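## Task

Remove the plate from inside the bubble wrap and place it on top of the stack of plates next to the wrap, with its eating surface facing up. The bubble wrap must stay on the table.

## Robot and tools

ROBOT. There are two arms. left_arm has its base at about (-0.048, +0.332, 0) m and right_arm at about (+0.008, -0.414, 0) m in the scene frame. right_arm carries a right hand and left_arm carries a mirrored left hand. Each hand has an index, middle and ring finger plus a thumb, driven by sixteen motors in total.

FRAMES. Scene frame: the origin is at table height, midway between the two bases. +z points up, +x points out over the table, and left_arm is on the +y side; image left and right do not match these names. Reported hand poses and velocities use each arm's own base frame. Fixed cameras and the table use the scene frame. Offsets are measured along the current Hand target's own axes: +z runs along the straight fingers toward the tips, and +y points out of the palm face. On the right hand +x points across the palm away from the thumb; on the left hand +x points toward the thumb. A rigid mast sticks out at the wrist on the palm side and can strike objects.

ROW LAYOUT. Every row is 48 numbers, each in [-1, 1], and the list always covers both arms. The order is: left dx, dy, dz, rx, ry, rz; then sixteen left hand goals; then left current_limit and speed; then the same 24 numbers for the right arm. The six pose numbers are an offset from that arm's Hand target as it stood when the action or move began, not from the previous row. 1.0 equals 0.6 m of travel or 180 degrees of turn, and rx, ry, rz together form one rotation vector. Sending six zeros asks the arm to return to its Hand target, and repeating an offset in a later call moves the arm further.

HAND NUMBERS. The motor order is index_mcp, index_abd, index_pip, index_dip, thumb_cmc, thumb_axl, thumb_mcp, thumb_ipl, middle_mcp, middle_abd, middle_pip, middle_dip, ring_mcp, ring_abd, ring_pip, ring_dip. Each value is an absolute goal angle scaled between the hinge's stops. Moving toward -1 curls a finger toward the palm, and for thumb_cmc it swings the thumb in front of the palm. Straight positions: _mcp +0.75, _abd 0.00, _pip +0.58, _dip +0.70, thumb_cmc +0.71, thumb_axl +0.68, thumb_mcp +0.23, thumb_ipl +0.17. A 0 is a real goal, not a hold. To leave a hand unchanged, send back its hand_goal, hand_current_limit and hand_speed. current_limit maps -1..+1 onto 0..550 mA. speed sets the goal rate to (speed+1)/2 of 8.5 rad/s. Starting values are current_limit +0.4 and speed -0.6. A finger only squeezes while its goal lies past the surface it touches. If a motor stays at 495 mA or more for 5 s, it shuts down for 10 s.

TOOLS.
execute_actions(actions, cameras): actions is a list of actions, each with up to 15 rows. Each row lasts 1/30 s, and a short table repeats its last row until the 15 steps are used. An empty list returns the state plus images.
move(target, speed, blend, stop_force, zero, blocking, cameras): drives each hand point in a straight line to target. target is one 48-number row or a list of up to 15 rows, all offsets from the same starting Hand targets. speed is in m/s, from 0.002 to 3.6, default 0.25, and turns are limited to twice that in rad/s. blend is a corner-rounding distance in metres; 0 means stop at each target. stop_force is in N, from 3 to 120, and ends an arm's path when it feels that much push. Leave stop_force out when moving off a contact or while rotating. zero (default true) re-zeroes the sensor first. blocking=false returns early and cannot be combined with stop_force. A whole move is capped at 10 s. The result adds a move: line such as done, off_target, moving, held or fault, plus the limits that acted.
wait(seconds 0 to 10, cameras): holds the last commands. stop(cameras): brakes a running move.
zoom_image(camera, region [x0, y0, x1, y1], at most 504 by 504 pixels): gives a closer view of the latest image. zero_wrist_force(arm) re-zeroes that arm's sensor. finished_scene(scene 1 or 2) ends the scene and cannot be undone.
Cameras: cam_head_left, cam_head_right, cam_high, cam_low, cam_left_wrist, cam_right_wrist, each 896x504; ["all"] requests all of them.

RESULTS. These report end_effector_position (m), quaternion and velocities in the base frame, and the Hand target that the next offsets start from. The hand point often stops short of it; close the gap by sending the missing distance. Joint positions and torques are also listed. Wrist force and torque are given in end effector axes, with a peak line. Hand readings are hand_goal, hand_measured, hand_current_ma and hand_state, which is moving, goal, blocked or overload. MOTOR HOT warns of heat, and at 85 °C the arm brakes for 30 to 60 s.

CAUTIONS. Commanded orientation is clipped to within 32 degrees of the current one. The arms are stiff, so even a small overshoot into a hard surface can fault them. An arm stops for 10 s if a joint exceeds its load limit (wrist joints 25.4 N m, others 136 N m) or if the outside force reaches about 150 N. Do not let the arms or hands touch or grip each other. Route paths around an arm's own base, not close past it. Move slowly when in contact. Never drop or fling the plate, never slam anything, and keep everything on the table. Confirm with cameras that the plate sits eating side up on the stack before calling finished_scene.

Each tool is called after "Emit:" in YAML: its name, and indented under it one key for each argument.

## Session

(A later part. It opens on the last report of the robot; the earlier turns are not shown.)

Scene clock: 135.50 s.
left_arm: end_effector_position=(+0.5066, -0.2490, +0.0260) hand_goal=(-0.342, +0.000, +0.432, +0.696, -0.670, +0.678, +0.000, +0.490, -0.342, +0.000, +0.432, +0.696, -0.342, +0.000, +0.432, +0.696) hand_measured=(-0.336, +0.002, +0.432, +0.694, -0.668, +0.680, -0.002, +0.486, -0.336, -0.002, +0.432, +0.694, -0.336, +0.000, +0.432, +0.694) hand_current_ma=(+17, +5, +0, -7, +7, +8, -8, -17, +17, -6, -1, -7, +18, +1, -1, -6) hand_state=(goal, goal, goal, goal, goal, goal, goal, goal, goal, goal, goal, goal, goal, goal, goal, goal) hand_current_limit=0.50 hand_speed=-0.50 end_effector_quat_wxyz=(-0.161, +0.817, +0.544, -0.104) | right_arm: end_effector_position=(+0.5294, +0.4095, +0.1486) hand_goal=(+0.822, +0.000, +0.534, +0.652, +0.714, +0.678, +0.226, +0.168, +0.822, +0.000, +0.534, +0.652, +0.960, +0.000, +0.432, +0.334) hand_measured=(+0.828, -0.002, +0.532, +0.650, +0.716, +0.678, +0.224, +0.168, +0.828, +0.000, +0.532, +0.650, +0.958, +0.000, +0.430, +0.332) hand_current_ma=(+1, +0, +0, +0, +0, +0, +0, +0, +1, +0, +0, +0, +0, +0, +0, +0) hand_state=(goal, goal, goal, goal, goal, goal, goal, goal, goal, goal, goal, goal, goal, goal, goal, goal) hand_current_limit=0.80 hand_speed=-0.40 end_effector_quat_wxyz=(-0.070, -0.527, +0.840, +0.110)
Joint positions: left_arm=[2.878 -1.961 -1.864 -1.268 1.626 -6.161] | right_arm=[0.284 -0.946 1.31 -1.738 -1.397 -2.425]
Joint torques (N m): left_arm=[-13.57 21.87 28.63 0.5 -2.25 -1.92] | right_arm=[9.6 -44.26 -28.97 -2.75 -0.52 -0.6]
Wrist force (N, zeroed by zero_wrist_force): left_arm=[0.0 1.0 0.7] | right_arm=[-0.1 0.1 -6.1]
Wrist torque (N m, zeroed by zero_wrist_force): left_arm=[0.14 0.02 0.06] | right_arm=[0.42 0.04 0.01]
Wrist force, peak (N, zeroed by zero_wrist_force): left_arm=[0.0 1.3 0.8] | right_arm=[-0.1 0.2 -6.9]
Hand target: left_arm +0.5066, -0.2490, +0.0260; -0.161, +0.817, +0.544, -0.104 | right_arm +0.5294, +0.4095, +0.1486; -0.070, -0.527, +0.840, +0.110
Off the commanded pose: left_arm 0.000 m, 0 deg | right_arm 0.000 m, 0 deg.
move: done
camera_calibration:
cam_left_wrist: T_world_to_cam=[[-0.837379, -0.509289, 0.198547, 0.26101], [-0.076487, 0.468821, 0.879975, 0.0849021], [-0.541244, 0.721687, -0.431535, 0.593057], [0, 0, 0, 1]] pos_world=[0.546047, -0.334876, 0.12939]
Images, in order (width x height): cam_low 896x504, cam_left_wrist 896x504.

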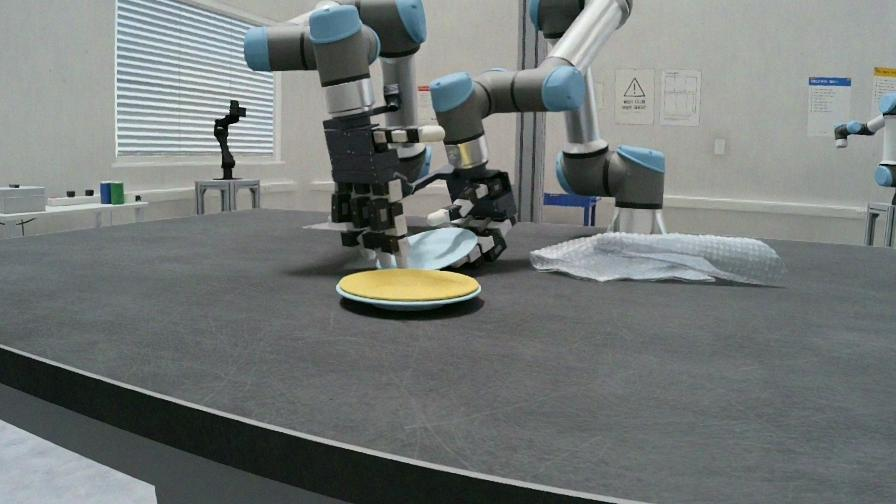

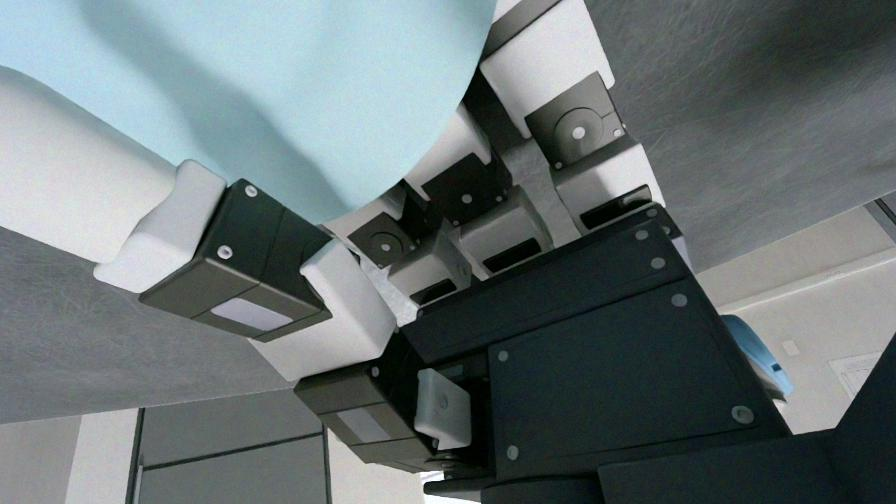

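Emit:
move:
  target: [0,-0.0025,-0.0062,0,0,0,-0.342,0,0.431,0.696,-0.671,0.678,0.191,-0.319,-0.342,0,0.431,0.696,-0.342,0,0.431,0.696,0.5,-0.5,0,0,0,0,0,0,0.822,0,0.533,0.652,0.714,0.678,0.226,0.168,0.822,0,0.533,0.652,0.96,0,0.431,0.333,0.8,-0.4]
  speed: 0.03
  cameras: ["cam_low", "cam_left_wrist"]

Emit:
zoom_image:
  camera: "cam_low"
  region: [330, 160, 580, 300]

Scene clock: 136.90 s.
left_arm: end_effector_position=(+0.5066, -0.2490, +0.0300) hand_goal=(-0.342, +0.000, +0.432, +0.696, -0.670, +0.678, +0.192, -0.318, -0.342, +0.000, +0.432, +0.696, -0.342, +0.000, +0.432, +0.696) hand_measured=(-0.332, +0.002, +0.434, +0.696, -0.668, +0.680, +0.184, -0.316, -0.330, -0.002, +0.438, +0.696, -0.336, +0.000, +0.432, +0.694) hand_current_ma=(+32, +5, +6, -2, +7, +8, -32, +7, +45, -6, +16, +0, +18, +1, -1, -6) hand_state=(goal, goal, goal, goal, goal, goal, goal, goal, goal, goal, goal, goal, goal, goal, goal, goal) hand_current_limit=0.50 hand_speed=-0.50 end_effector_quat_wxyz=(-0.161, +0.817, +0.544, -0.104) | right_arm: end_effector_position=(+0.5294, +0.4095, +0.1486) hand_goal=(+0.822, +0.000, +0.534, +0.652, +0.714, +0.678, +0.226, +0.168, +0.822, +0.000, +0.534, +0.652, +0.960, +0.000, +0.432, +0.334) hand_measured=(+0.828, -0.002, +0.532, +0.650, +0.716, +0.678, +0.224, +0.168, +0.828, +0.000, +0.532, +0.650, +0.958, +0.000, +0.430, +0.332) hand_current_ma=(+1, +0, +0, +0, +0, +0, +0, +0, +1, +0, +0, +0, +0, +0, +0, +0) hand_state=(goal, goal, goal, goal, goal, goal, goal, goal, goal, goal, goal, goal, goal, goal, goal, goal) hand_current_limit=0.80 hand_speed=-0.40 end_effector_quat_wxyz=(-0.070, -0.527, +0.840, +0.110)
Joint positions: left_arm=[2.878 -1.955 -1.861 -1.278 1.626 -6.161] | right_arm=[0.284 -0.946 1.31 -1.738 -1.397 -2.425]
Joint torques (N m): left_arm=[-13.74 47.41 28.98 0.54 -2.36 -1.9] | right_arm=[9.39 -42.97 -27.38 -2.61 -0.55 -0.4]
Wrist force (N, zeroed by zero_wrist_force): left_arm=[0.0 1.1 1.1] | right_arm=[-0.3 0.0 -6.2]
Wrist torque (N m, zeroed by zero_wrist_force): left_arm=[0.15 0.03 0.07] | right_arm=[0.37 0.09 -0.03]
Wrist force, peak (N, zeroed by zero_wrist_force): left_arm=[0.1 1.5 1.5] | right_arm=[0.0 0.0 -6.8]
Hand target: left_arm +0.5066, -0.2490, +0.0300; -0.161, +0.817, +0.544, -0.104 | right_arm +0.5294, +0.4095, +0.1486; -0.070, -0.527, +0.840, +0.110
Off the commanded pose: left_arm 0.000 m, 0 deg | right_arm 0.000 m, 0 deg.
move: done
camera_calibration:
cam_left_wrist: T_world_to_cam=[[-0.837379, -0.509289, 0.198547, 0.260216], [-0.076487, 0.468821, 0.879975, 0.0813822], [-0.541244, 0.721687, -0.431535, 0.594783], [0, 0, 0, 1]] pos_world=[0.546047, -0.334876, 0.13339]
Images, in order (width x height): cam_low 896x504, cam_left_wrist 896x504.

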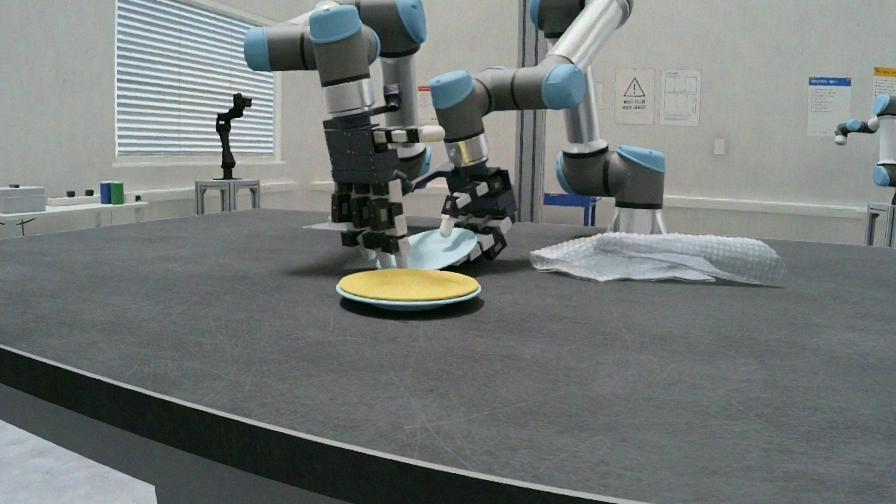

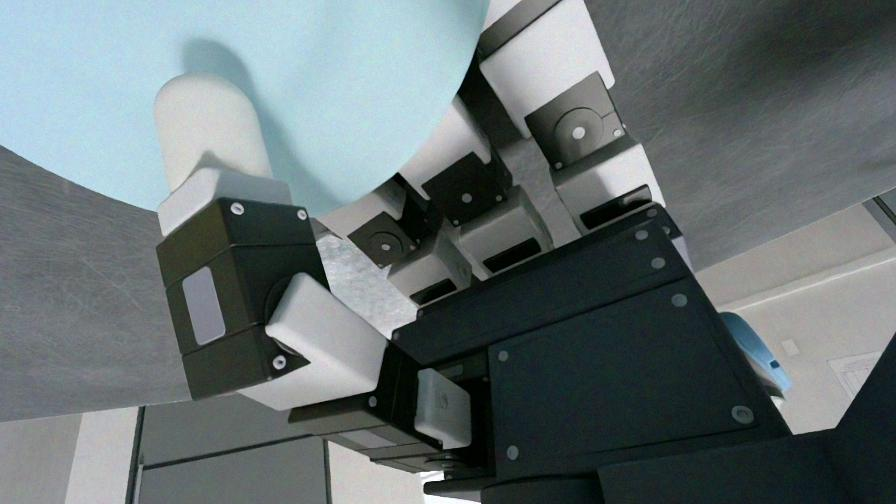

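Scaled by 2.016 from the camera's 896x504 image, which has a finer 1280x720 frame.

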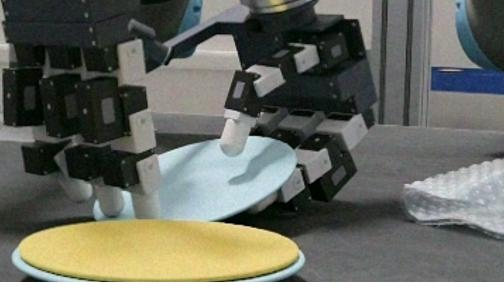

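Emit:
move:
  target: [0,0,0,0,0,0,-0.342,0,0.431,0.696,-0.671,0.678,0.12,-0.48,-0.342,0,0.431,0.696,-0.342,0,0.431,0.696,0.5,-0.7,0,0,0,0,0,0,0.822,0,0.533,0.652,0.714,0.678,0.226,0.168,0.822,0,0.533,0.652,0.96,0,0.431,0.333,0.8,-0.4]
  speed: 0.03
  cameras: ["cam_low", "cam_left_wrist"]

Emit:
zoom_image:
  camera: "cam_low"
  region: [330, 160, 580, 300]

Scene clock: 137.50 s.
left_arm: end_effector_position=(+0.5066, -0.2491, +0.0300) hand_goal=(-0.342, +0.000, +0.432, +0.696, -0.670, +0.678, +0.120, -0.480, -0.342, +0.000, +0.432, +0.696, -0.342, +0.000, +0.432, +0.696) hand_measured=(-0.328, +0.002, +0.436, +0.696, -0.668, +0.680, +0.138, -0.448, -0.324, -0.002, +0.440, +0.696, -0.336, +0.000, +0.432, +0.694) hand_current_ma=(+53, +5, +13, +0, +6, +8, +83, +166, +70, -6, +26, +0, +18, +1, -1, -6) hand_state=(goal, goal, goal, goal, goal, goal, goal, blocked, goal, goal, goal, goal, goal, goal, goal, goal) hand_current_limit=0.50 hand_speed=-0.70 end_effector_quat_wxyz=(-0.161, +0.817, +0.544, -0.104) | right_arm: end_effector_position=(+0.5294, +0.4095, +0.1486) hand_goal=(+0.822, +0.000, +0.534, +0.652, +0.714, +0.678, +0.226, +0.168, +0.822, +0.000, +0.534, +0.652, +0.960, +0.000, +0.432, +0.334) hand_measured=(+0.826, -0.002, +0.532, +0.650, +0.716, +0.678, +0.224, +0.168, +0.824, +0.000, +0.532, +0.650, +0.958, +0.000, +0.430, +0.332) hand_current_ma=(+0, +0, +0, +0, +0, +0, +0, +0, +0, +0, +0, +0, +0, +0, +0, +0) hand_state=(goal, goal, goal, goal, goal, goal, goal, goal, goal, goal, goal, goal, goal, goal, goal, goal) hand_current_limit=0.80 hand_speed=-0.40 end_effector_quat_wxyz=(-0.070, -0.527, +0.840, +0.110)
Joint positions: left_arm=[2.878 -1.955 -1.861 -1.278 1.626 -6.161] | right_arm=[0.284 -0.946 1.31 -1.738 -1.397 -2.425]
Joint torques (N m): left_arm=[-13.56 46.42 27.95 0.59 -2.24 -1.82] | right_arm=[8.32 -41.79 -27.16 -2.8 -0.33 -0.69]
Wrist force (N, zeroed by zero_wrist_force): left_arm=[0.0 1.6 0.6] | right_arm=[-0.1 0.3 -7.2]
Wrist torque (N m, zeroed by zero_wrist_force): left_arm=[0.17 0.03 0.08] | right_arm=[0.49 0.03 0.01]
Wrist force, peak (N, zeroed by zero_wrist_force): left_arm=[-0.2 1.5 1.6] | right_arm=[0.0 0.6 -8.4]
Hand target: left_arm +0.5066, -0.2490, +0.0300; -0.161, +0.817, +0.544, -0.104 | right_arm +0.5294, +0.4095, +0.1486; -0.070, -0.527, +0.840, +0.110
Off the commanded pose: left_arm 0.000 m, 0 deg | right_arm 0.000 m, 0 deg.
move: done
camera_calibration:
cam_left_wrist: T_world_to_cam=[[-0.837379, -0.509289, 0.198547, 0.260216], [-0.076487, 0.468821, 0.879975, 0.0813822], [-0.541244, 0.721687, -0.431535, 0.594783], [0, 0, 0, 1]] pos_world=[0.546047, -0.334876, 0.13339]
Images, in order (width x height): cam_low 896x504, cam_left_wrist 896x504.

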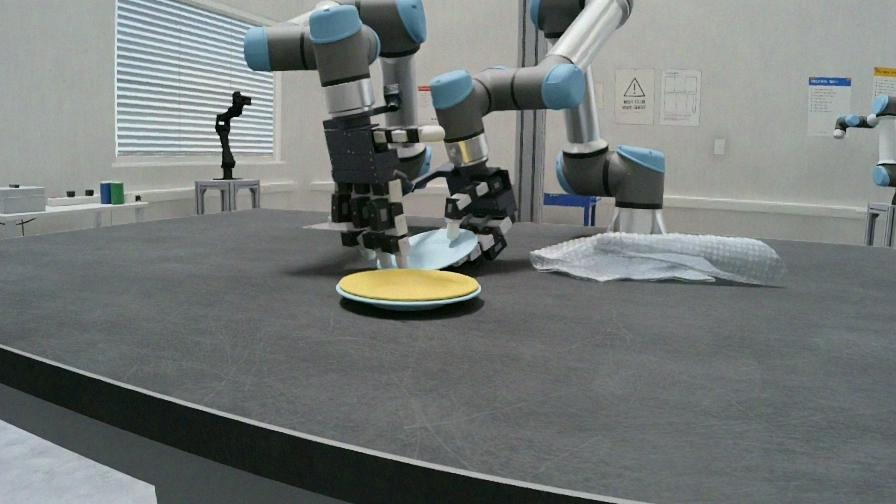

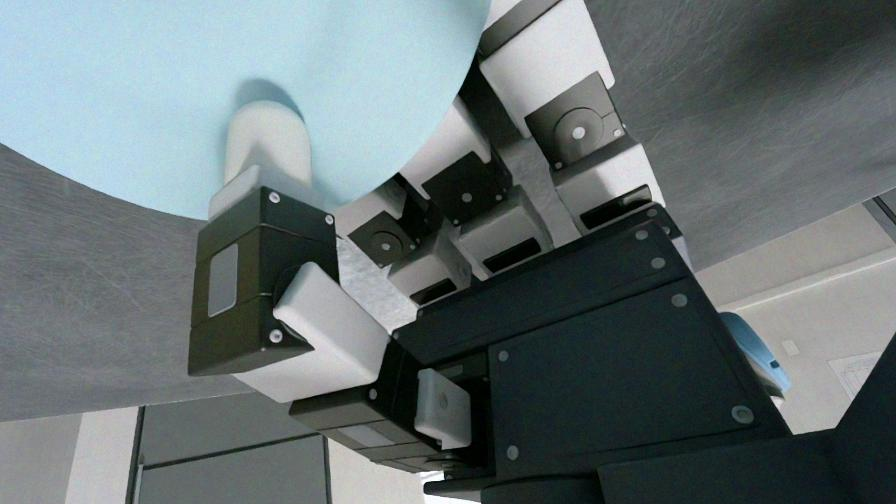

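Scaled by 2.016 from the camera's 896x504 image, which has a finer 1280x720 frame.

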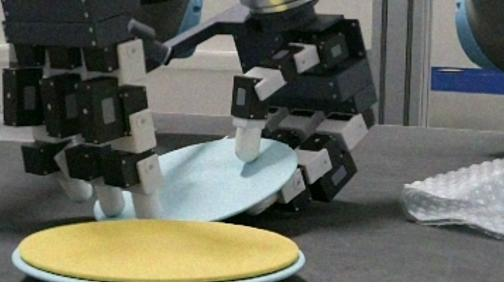

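Emit:
move:
  target: [0,0,0,0,0,0,-0.40,0,0.40,0.68,-0.671,0.678,0.06,-0.56,-0.40,0,0.40,0.68,-0.342,0,0.431,0.696,0.5,-0.8,0,0,0,0,0,0,0.822,0,0.533,0.652,0.714,0.678,0.226,0.168,0.822,0,0.533,0.652,0.96,0,0.431,0.333,0.8,-0.4]
  speed: 0.03
  cameras: ["cam_low", "cam_left_wrist"]

Emit:
zoom_image:
  camera: "cam_low"
  region: [330, 160, 580, 300]

Scene clock: 138.20 s.
left_arm: end_effector_position=(+0.5066, -0.2491, +0.0300) hand_goal=(-0.400, +0.000, +0.400, +0.680, -0.670, +0.678, +0.060, -0.560, -0.400, +0.000, +0.400, +0.680, -0.342, +0.000, +0.432, +0.696) hand_measured=(-0.328, +0.002, +0.432, +0.694, -0.668, +0.680, +0.138, -0.470, -0.324, -0.002, +0.438, +0.692, -0.336, +0.000, +0.432, +0.694) hand_current_ma=(+324, +5, +125, +45, +5, +8, +412, +412, +345, -5, +147, +41, +18, +1, -1, -6) hand_state=(blocked, goal, blocked, goal, goal, goal, blocked, blocked, blocked, goal, blocked, goal, goal, goal, goal, goal) hand_current_limit=0.50 hand_speed=-0.80 end_effector_quat_wxyz=(-0.161, +0.817, +0.544, -0.104) | right_arm: end_effector_position=(+0.5294, +0.4095, +0.1486) hand_goal=(+0.822, +0.000, +0.534, +0.652, +0.714, +0.678, +0.226, +0.168, +0.822, +0.000, +0.534, +0.652, +0.960, +0.000, +0.432, +0.334) hand_measured=(+0.824, -0.002, +0.532, +0.650, +0.716, +0.678, +0.224, +0.168, +0.824, +0.000, +0.532, +0.650, +0.958, +0.000, +0.430, +0.332) hand_current_ma=(+0, +0, +0, +0, +0, +0, +0, +0, +0, +0, +0, +0, +0, +0, +0, +0) hand_state=(goal, goal, goal, goal, goal, goal, goal, goal, goal, goal, goal, goal, goal, goal, goal, goal) hand_current_limit=0.80 hand_speed=-0.40 end_effector_quat_wxyz=(-0.070, -0.527, +0.840, +0.110)
Joint positions: left_arm=[2.878 -1.955 -1.861 -1.278 1.626 -6.161] | right_arm=[0.284 -0.946 1.31 -1.738 -1.397 -2.425]
Joint torques (N m): left_arm=[-13.46 45.48 26.15 0.65 -2.1 -1.83] | right_arm=[8.89 -41.66 -26.96 -2.79 -0.44 -0.66]
Wrist force (N, zeroed by zero_wrist_force): left_arm=[0.1 1.6 1.3] | right_arm=[-0.2 0.5 -7.9]
Wrist torque (N m, zeroed by zero_wrist_force): left_arm=[0.24 0.02 0.09] | right_arm=[0.53 0.04 -0.01]
Wrist force, peak (N, zeroed by zero_wrist_force): left_arm=[-0.3 2.2 1.2] | right_arm=[0.0 0.6 -8.8]
Hand target: left_arm +0.5066, -0.2490, +0.0300; -0.161, +0.817, +0.544, -0.104 | right_arm +0.5294, +0.4095, +0.1486; -0.070, -0.527, +0.840, +0.110
Off the commanded pose: left_arm 0.000 m, 0 deg | right_arm 0.000 m, 0 deg.
move: done
camera_calibration:
cam_left_wrist: T_world_to_cam=[[-0.837379, -0.509289, 0.198547, 0.260216], [-0.076487, 0.468821, 0.879975, 0.0813822], [-0.541244, 0.721687, -0.431535, 0.594783], [0, 0, 0, 1]] pos_world=[0.546047, -0.334876, 0.13339]
Images, in order (width x height): cam_low 896x504, cam_left_wrist 896x504.

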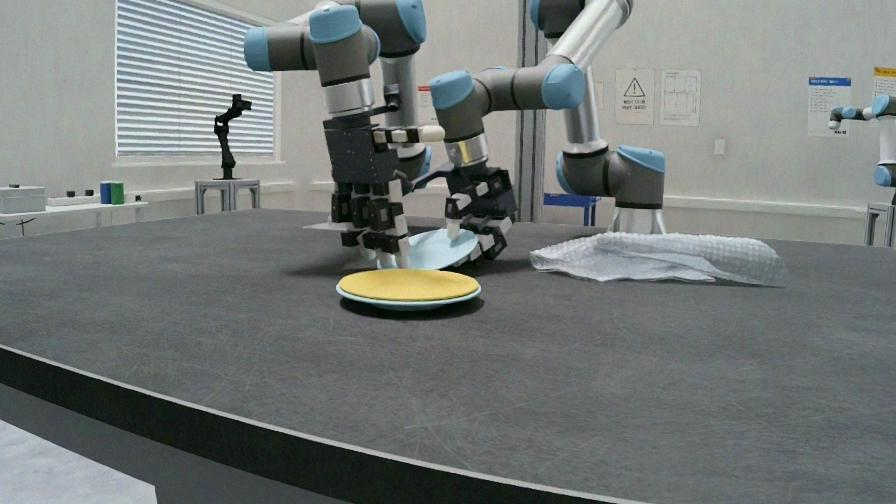

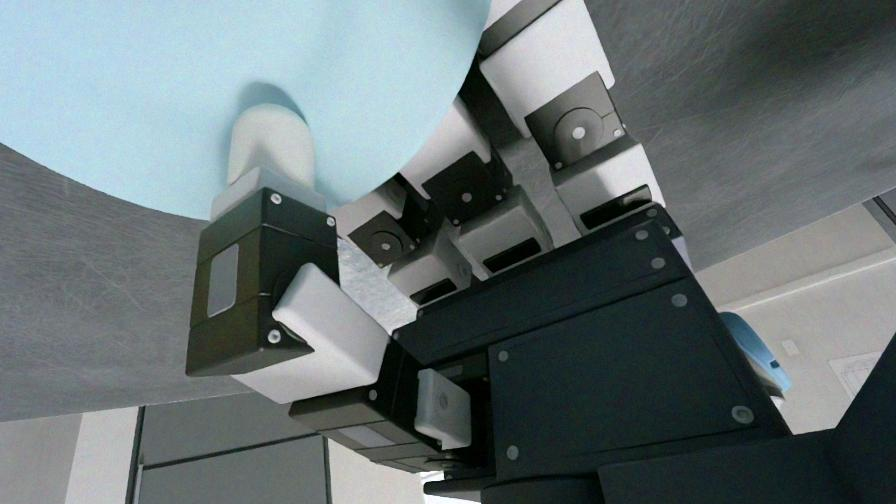

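Scaled by 2.016 from the camera's 896x504 image, which has a finer 1280x720 frame.

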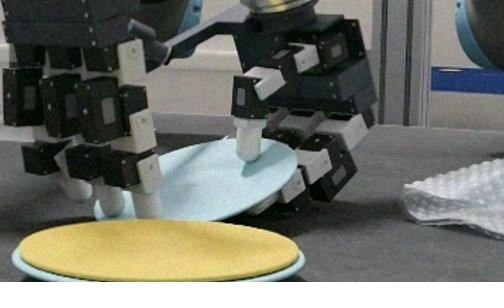

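Emit:
move:
  target:
    - [0,0,0,0,0,0,-0.40,0,0.40,0.68,-0.671,0.678,0.06,-0.56,-0.40,0,0.40,0.68,-0.342,0,0.431,0.696,0.5,-0.8,0,0.01295,-0.0483,0,0,0,0.822,0,0.533,0.652,0.714,0.678,0.226,0.168,0.822,0,0.533,0.652,0.96,0,0.431,0.333,0.8,-0.4]
    - [0,0,0,0,0,0,-0.40,0,0.40,0.68,-0.671,0.678,0.06,-0.56,-0.40,0,0.40,0.68,-0.342,0,0.431,0.696,0.5,-0.8,0,0.0518,-0.1932,0,0,0,0.822,0,0.533,0.652,0.714,0.678,0.226,0.168,0.822,0,0.533,0.652,0.96,0,0.431,0.333,0.8,-0.4]
    - [0,0,0,0,0,0,-0.40,0,0.40,0.68,-0.671,0.678,0.06,-0.56,-0.40,0,0.40,0.68,-0.342,0,0.431,0.696,0.5,-0.8,0.339,-0.161,-0.388,0,0,0,0.822,0,0.533,0.652,0.714,0.678,0.226,0.168,0.822,0,0.533,0.652,0.96,0,0.431,0.333,0.8,-0.4]
  speed: [0.03,0.15,0.25]
  blend: [0.01,0.03,0]
  cameras: ["cam_low","cam_head_left", "cam_left_wrist"]

Emit:
zoom_image:
  camera: "cam_low"
  region: [330, 160, 580, 300]

Scene clock: 141.77 s.
left_arm: end_effector_position=(+0.5066, -0.2491, +0.0300) hand_goal=(-0.400, +0.000, +0.400, +0.680, -0.670, +0.678, +0.060, -0.560, -0.400, +0.000, +0.400, +0.680, -0.342, +0.000, +0.432, +0.696) hand_measured=(-0.328, +0.002, +0.432, +0.694, -0.668, +0.680, +0.138, -0.480, -0.324, -0.002, +0.438, +0.692, -0.336, +0.000, +0.432, +0.694) hand_current_ma=(+324, +5, +125, +46, +5, +8, +412, +412, +345, -5, +147, +41, +18, +1, -1, -6) hand_state=(blocked, goal, blocked, goal, goal, goal, blocked, blocked, blocked, goal, blocked, goal, goal, goal, goal, goal) hand_current_limit=0.50 hand_speed=-0.80 end_effector_quat_wxyz=(-0.161, +0.817, +0.544, -0.104) | right_arm: end_effector_position=(+0.5792, +0.1598, +0.3485) hand_goal=(+0.822, +0.000, +0.534, +0.652, +0.714, +0.678, +0.226, +0.168, +0.822, +0.000, +0.534, +0.652, +0.960, +0.000, +0.432, +0.334) hand_measured=(+0.824, -0.002, +0.532, +0.650, +0.716, +0.678, +0.224, +0.168, +0.824, +0.000, +0.532, +0.650, +0.958, +0.000, +0.430, +0.332) hand_current_ma=(+0, +0, +0, +0, +0, +0, +0, +0, +0, +0, +0, +0, +0, +0, +0, +0) hand_state=(goal, goal, goal, goal, goal, goal, goal, goal, goal, goal, goal, goal, goal, goal, goal, goal) hand_current_limit=0.80 hand_speed=-0.40 end_effector_quat_wxyz=(-0.070, -0.527, +0.840, +0.110)
Joint positions: left_arm=[2.878 -1.955 -1.861 -1.278 1.626 -6.161] | right_arm=[-0.08 -1.078 0.988 -1.235 -1.477 -2.783]
Joint torques (N m): left_arm=[-12.25 38.76 18.49 3.76 -1.45 -1.75] | right_arm=[-11.99 -31.04 -36.69 -0.01 -2.02 -1.73]
Wrist force (N, zeroed by zero_wrist_force): left_arm=[0.0 1.9 2.9] | right_arm=[0.2 -0.1 0.0]
Wrist torque (N m, zeroed by zero_wrist_force): left_arm=[0.34 0.04 0.07] | right_arm=[-0.13 0.00 0.23]
Wrist force, peak (N, zeroed by zero_wrist_force): left_arm=[0.0 2.1 3.6] | right_arm=[0.0 0.4 -8.7]
Hand target: left_arm +0.5066, -0.2490, +0.0300; -0.161, +0.817, +0.544, -0.104 | right_arm +0.5792, +0.1596, +0.3486; -0.070, -0.527, +0.840, +0.110
Off the commanded pose: left_arm 0.000 m, 0 deg | right_arm 0.000 m, 0 deg.
move: done
camera_calibration:
cam_left_wrist: T_world_to_cam=[[-0.837379, -0.509289, 0.198547, 0.260216], [-0.076487, 0.468821, 0.879975, 0.0813822], [-0.541244, 0.721687, -0.431535, 0.594783], [0, 0, 0, 1]] pos_world=[0.546047, -0.334876, 0.13339]
Images, in order (width x height): cam_head_left 896x504, cam_low 896x504, cam_left_wrist 896x504.

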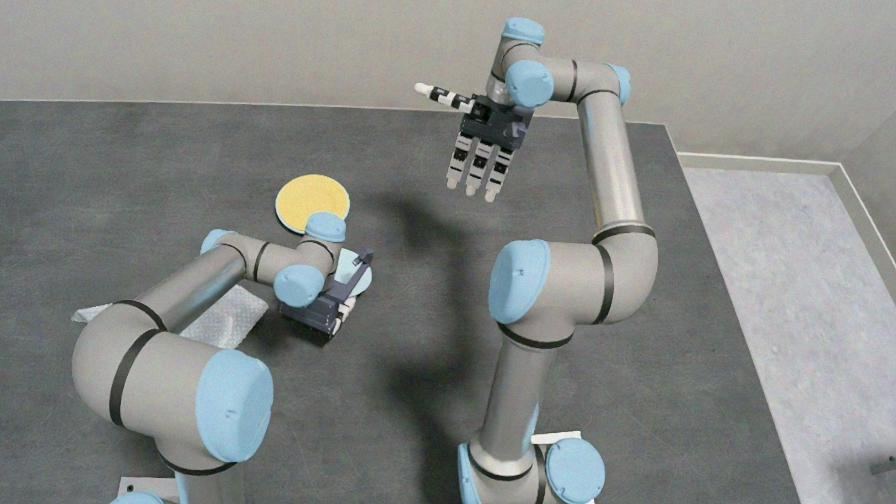

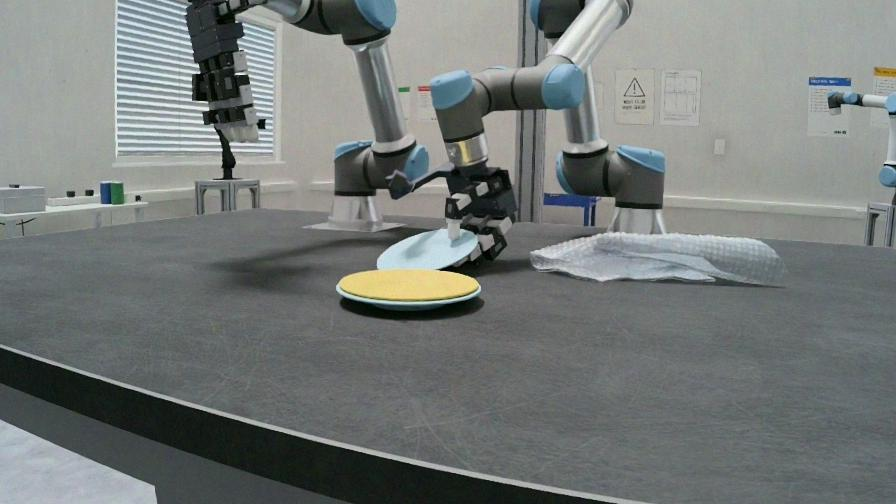

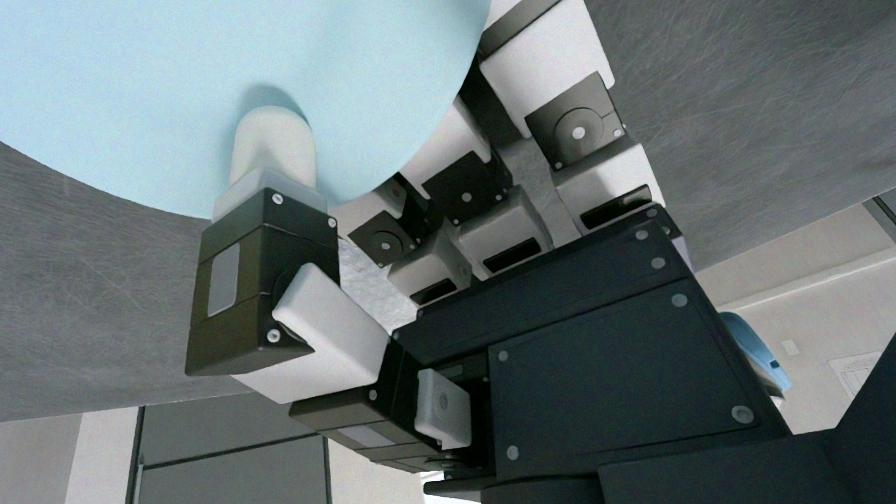

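Scaled by 2.016 from the camera's 896x504 image, which has a finer 1280x720 frame.

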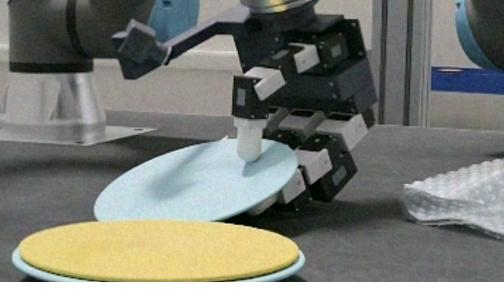

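Emit:
move:
  target: [0,-0.025,-0.0618,0,0,0,-0.40,0,0.40,0.68,-0.671,0.678,0.06,-0.56,-0.40,0,0.40,0.68,-0.342,0,0.431,0.696,0.5,-0.8,0,0,0,0,0,0,0.822,0,0.533,0.652,0.714,0.678,0.226,0.168,0.822,0,0.533,0.652,0.96,0,0.431,0.333,0.8,-0.4]
  speed: 0.06
  cameras: ["cam_low","cam_head_left", "cam_left_wrist"]

Emit:
zoom_image:
  camera: "cam_low"
  region: [330, 160, 580, 300]

Scene clock: 143.03 s.
left_arm: end_effector_position=(+0.5065, -0.2493, +0.0699) hand_goal=(-0.400, +0.000, +0.400, +0.680, -0.670, +0.678, +0.060, -0.560, -0.400, +0.000, +0.400, +0.680, -0.342, +0.000, +0.432, +0.696) hand_measured=(-0.328, +0.002, +0.434, +0.694, -0.668, +0.680, +0.138, -0.480, -0.324, -0.002, +0.438, +0.692, -0.336, +0.000, +0.432, +0.694) hand_current_ma=(+324, +5, +127, +49, +5, +8, +412, +412, +345, -5, +148, +41, +19, +1, -1, -6) hand_state=(blocked, goal, blocked, goal, goal, goal, blocked, blocked, blocked, goal, blocked, goal, goal, goal, goal, goal) hand_current_limit=0.50 hand_speed=-0.80 end_effector_quat_wxyz=(-0.161, +0.817, +0.544, -0.104) | right_arm: end_effector_position=(+0.5792, +0.1596, +0.3486) hand_goal=(+0.822, +0.000, +0.534, +0.652, +0.714, +0.678, +0.226, +0.168, +0.822, +0.000, +0.534, +0.652, +0.960, +0.000, +0.432, +0.334) hand_measured=(+0.824, -0.002, +0.532, +0.650, +0.716, +0.678, +0.224, +0.168, +0.824, +0.000, +0.532, +0.650, +0.958, +0.000, +0.430, +0.332) hand_current_ma=(+0, +0, +0, +0, +0, +0, +0, +0, +0, +0, +0, +0, +0, +0, +0, +0) hand_state=(goal, goal, goal, goal, goal, goal, goal, goal, goal, goal, goal, goal, goal, goal, goal, goal) hand_current_limit=0.80 hand_speed=-0.40 end_effector_quat_wxyz=(-0.070, -0.527, +0.840, +0.110)
Joint positions: left_arm=[2.878 -1.898 -1.818 -1.377 1.626 -6.162] | right_arm=[-0.08 -1.078 0.988 -1.235 -1.477 -2.783]
Joint torques (N m): left_arm=[-13.76 47.68 30.87 0.93 -2.36 -1.86] | right_arm=[-12.5 -31.86 -35.69 -0.12 -2.13 -1.99]
Wrist force (N, zeroed by zero_wrist_force): left_arm=[0.2 1.7 2.9] | right_arm=[0.1 -0.1 -0.1]
Wrist torque (N m, zeroed by zero_wrist_force): left_arm=[0.32 0.01 0.07] | right_arm=[-0.14 0.01 0.22]
Wrist force, peak (N, zeroed by zero_wrist_force): left_arm=[-0.1 2.5 3.6] | right_arm=[0.3 -0.2 -0.1]
Hand target: left_arm +0.5066, -0.2493, +0.0700; -0.161, +0.817, +0.544, -0.104 | right_arm +0.5792, +0.1596, +0.3486; -0.070, -0.527, +0.840, +0.110
Off the commanded pose: left_arm 0.000 m, 0 deg | right_arm 0.000 m, 0 deg.
move: done
camera_calibration:
cam_left_wrist: T_world_to_cam=[[-0.837379, -0.509289, 0.198547, 0.252192], [-0.076487, 0.468821, 0.879975, 0.046365], [-0.541244, 0.721687, -0.431535, 0.612146], [0, 0, 0, 1]] pos_world=[0.546047, -0.335076, 0.17329]
Images, in order (width x height): cam_head_left 896x504, cam_low 896x504, cam_left_wrist 896x504.

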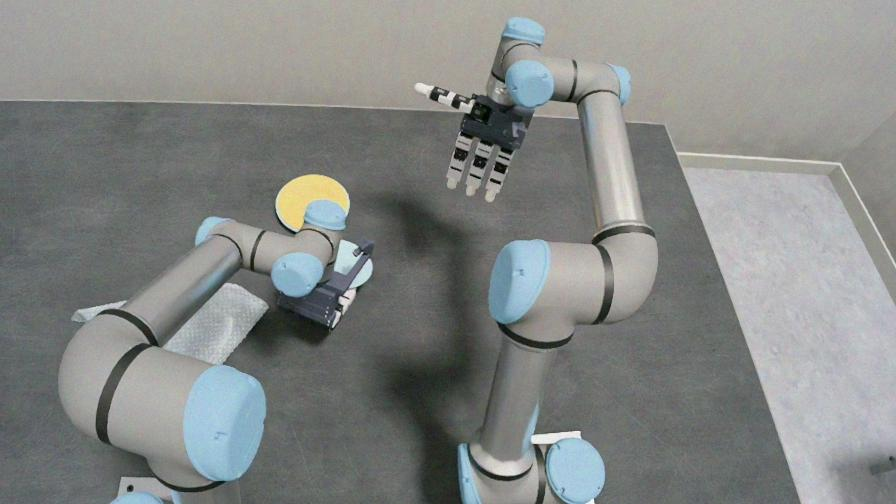

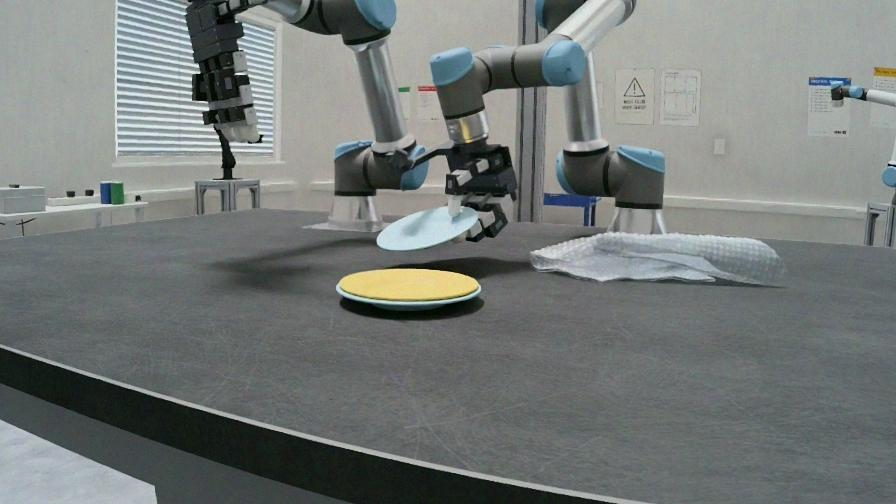

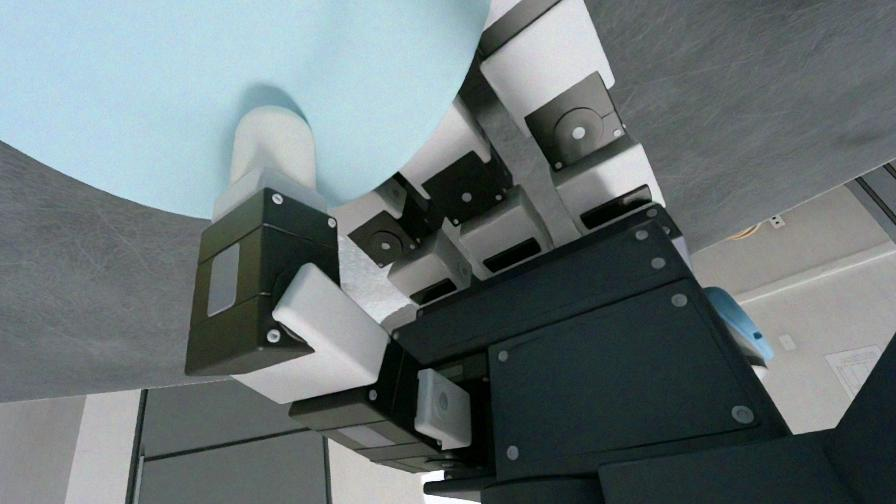

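Scaled by 2.016 from the camera's 896x504 image, which has a finer 1280x720 frame.

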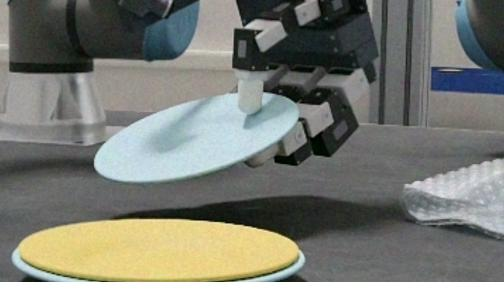

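Emit:
move:
  target:
    - [0,-0.025,-0.0618,0,0,0,-0.40,0,0.40,0.68,-0.671,0.678,0.06,-0.56,-0.40,0,0.40,0.68,-0.342,0,0.431,0.696,0.5,-0.8,0,0,0,0,0,0,0.822,0,0.533,0.652,0.714,0.678,0.226,0.168,0.822,0,0.533,0.652,0.96,0,0.431,0.333,0.8,-0.4]
    - [0.2274,0.2357,-0.1674,0,0,0,-0.40,0,0.40,0.68,-0.671,0.678,0.06,-0.56,-0.40,0,0.40,0.68,-0.342,0,0.431,0.696,0.5,-0.8,0,0,0,0,0,0,0.822,0,0.533,0.652,0.714,0.678,0.226,0.168,0.822,0,0.533,0.652,0.96,0,0.431,0.333,0.8,-0.4]
  speed: 0.12
  blend: [0.02,0]
  cameras: ["cam_low","cam_head_left","cam_head_right", "cam_left_wrist"]

Emit:
zoom_image:
  camera: "cam_low"
  region: [310, 140, 590, 310]

Emit:
zoom_image:
  camera: "cam_head_left"
  region: [230, 110, 430, 310]

Emit:
zoom_image:
  camera: "cam_head_right"
  region: [230, 110, 430, 310]

Scene clock: 146.20 s.
left_arm: end_effector_position=(+0.7149, -0.1890, +0.1106) hand_goal=(-0.400, +0.000, +0.400, +0.680, -0.670, +0.678, +0.060, -0.560, -0.400, +0.000, +0.400, +0.680, -0.342, +0.000, +0.432, +0.696) hand_measured=(-0.328, +0.002, +0.434, +0.694, -0.668, +0.680, +0.138, -0.480, -0.324, -0.002, +0.438, +0.692, -0.336, +0.000, +0.432, +0.694) hand_current_ma=(+324, +6, +130, +51, +5, +8, +412, +412, +345, -4, +151, +41, +19, +1, -1, -6) hand_state=(blocked, goal, blocked, goal, goal, goal, blocked, blocked, blocked, goal, blocked, goal, goal, goal, goal, goal) hand_current_limit=0.50 hand_speed=-0.80 end_effector_quat_wxyz=(-0.161, +0.817, +0.544, -0.104) | right_arm: end_effector_position=(+0.5792, +0.1596, +0.3486) hand_goal=(+0.822, +0.000, +0.534, +0.652, +0.714, +0.678, +0.226, +0.168, +0.822, +0.000, +0.534, +0.652, +0.960, +0.000, +0.432, +0.334) hand_measured=(+0.824, -0.002, +0.532, +0.650, +0.716, +0.678, +0.224, +0.168, +0.824, +0.000, +0.532, +0.650, +0.958, +0.000, +0.430, +0.332) hand_current_ma=(+0, +0, +0, +0, +0, +0, +0, +0, +0, +0, +0, +0, +0, +0, +0, +0) hand_state=(goal, goal, goal, goal, goal, goal, goal, goal, goal, goal, goal, goal, goal, goal, goal, goal) hand_current_limit=0.80 hand_speed=-0.40 end_effector_quat_wxyz=(-0.070, -0.527, +0.840, +0.110)
Joint positions: left_arm=[3.03 -2.233 -1.183 -1.666 1.682 -6.019] | right_arm=[-0.08 -1.078 0.988 -1.235 -1.477 -2.783]
Joint torques (N m): left_arm=[12.76 37.09 32.83 0.82 2.62 1.57] | right_arm=[-12.75 -30.7 -34.05 0.01 -1.97 -1.84]
Wrist force (N, zeroed by zero_wrist_force): left_arm=[-0.5 2.1 3.6] | right_arm=[0.0 0.0 -0.2]
Wrist torque (N m, zeroed by zero_wrist_force): left_arm=[0.33 0.12 -0.16] | right_arm=[-0.11 0.03 0.22]
Wrist force, peak (N, zeroed by zero_wrist_force): left_arm=[0.0 2.4 4.0] | right_arm=[0.3 -0.3 -0.3]
Hand target: left_arm +0.7149, -0.1890, +0.1106; -0.161, +0.817, +0.544, -0.104 | right_arm +0.5792, +0.1596, +0.3486; -0.070, -0.527, +0.840, +0.110
Off the commanded pose: left_arm 0.000 m, 0 deg | right_arm 0.000 m, 0 deg.
move: done
camera_calibration:
cam_left_wrist: T_world_to_cam=[[-0.837379, -0.509289, 0.198547, 0.449177], [-0.076487, 0.468821, 0.879975, -0.00182881], [-0.541244, 0.721687, -0.431535, 0.699048], [0, 0, 0, 1]] pos_world=[0.754347, -0.274876, 0.21409]
Images, in order (width x height): cam_head_left 896x504, cam_head_right 896x504, cam_low 896x504, cam_left_wrist 896x504.

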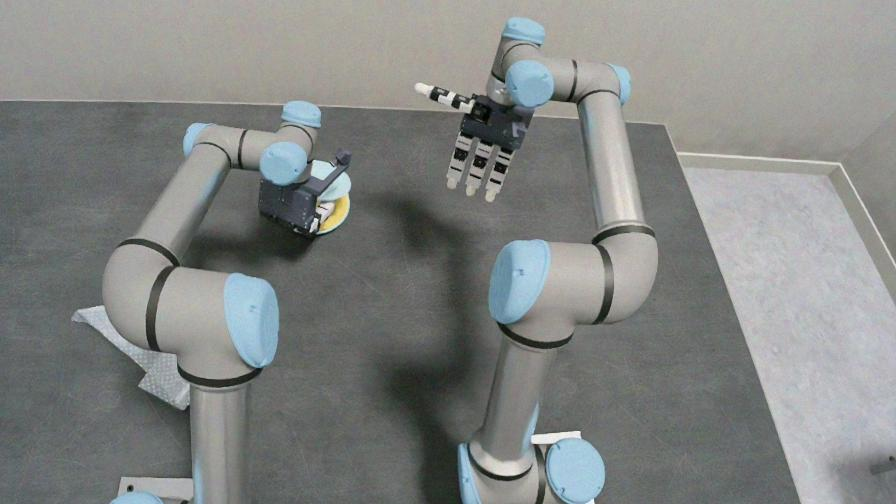

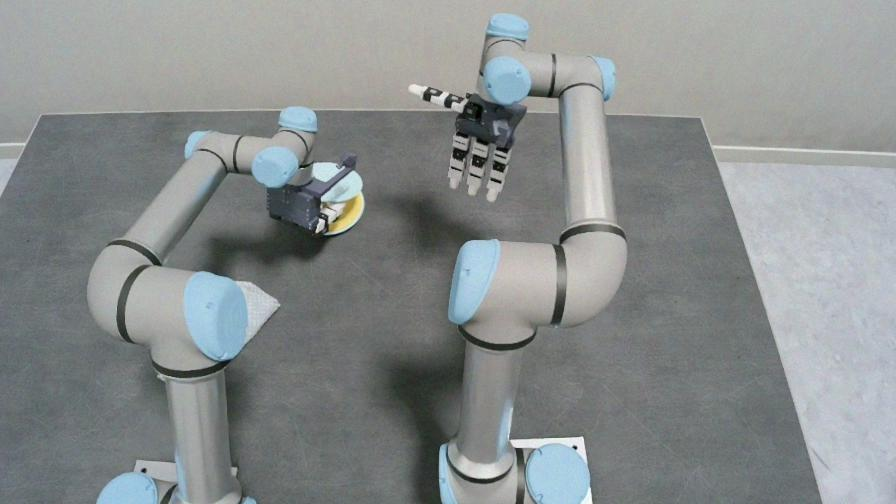

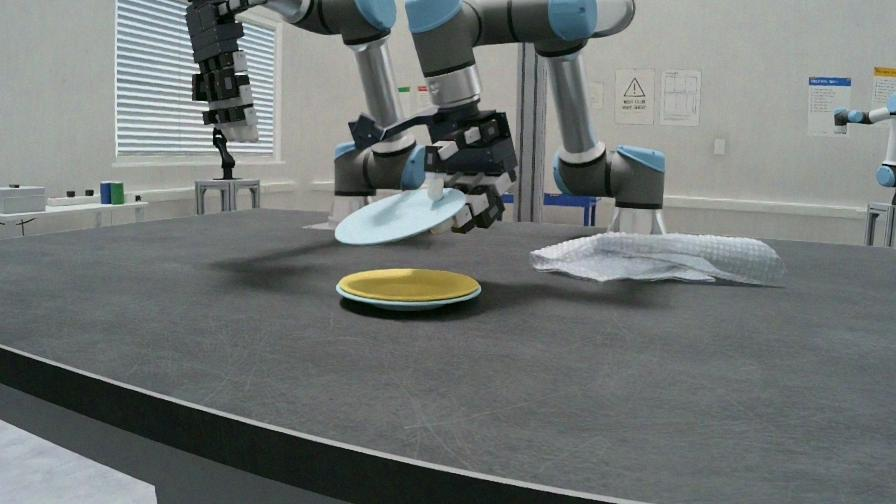

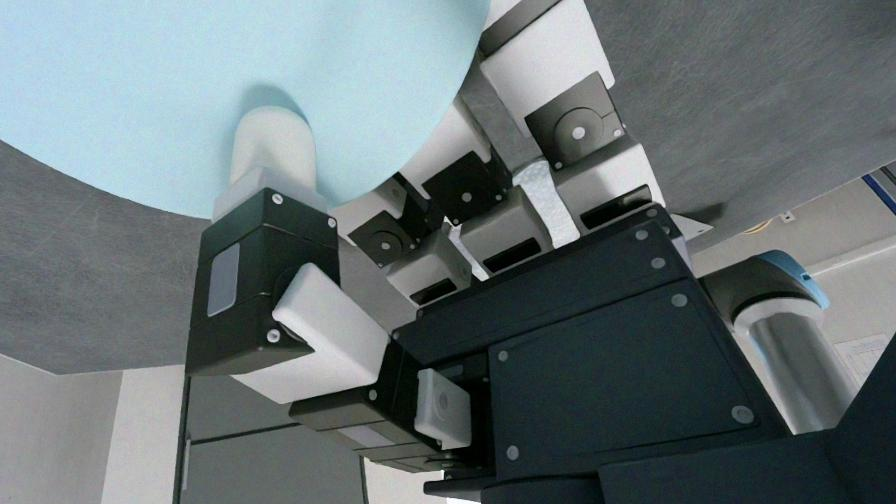

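Scaled by 1.800 from the camera's 896x504 image, which has a finer 1280x720 frame.

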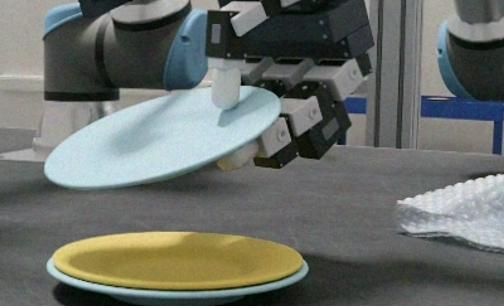

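Scaled by 2.520 from the camera's 896x504 image, which has a finer 1280x720 frame.

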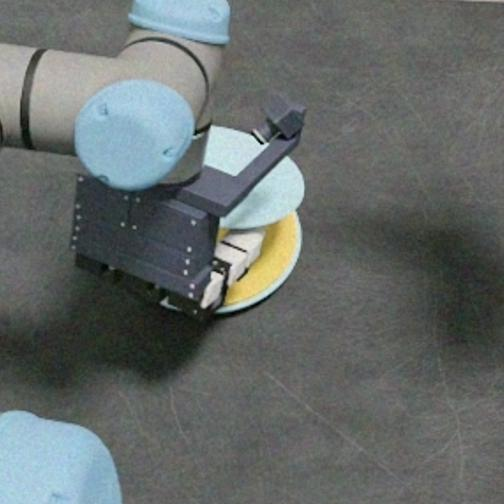

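Scaled by 2.520 from the camera's 896x504 image, which has a finer 1280x720 frame.

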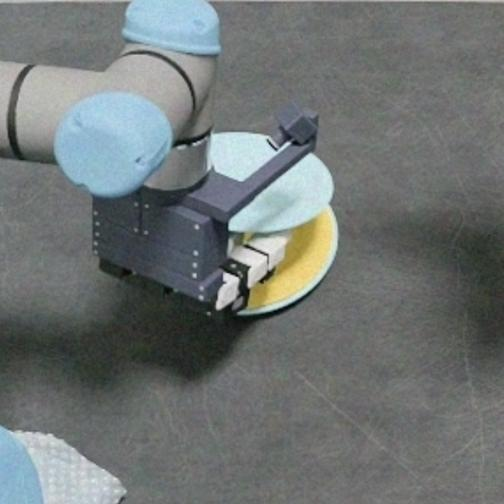

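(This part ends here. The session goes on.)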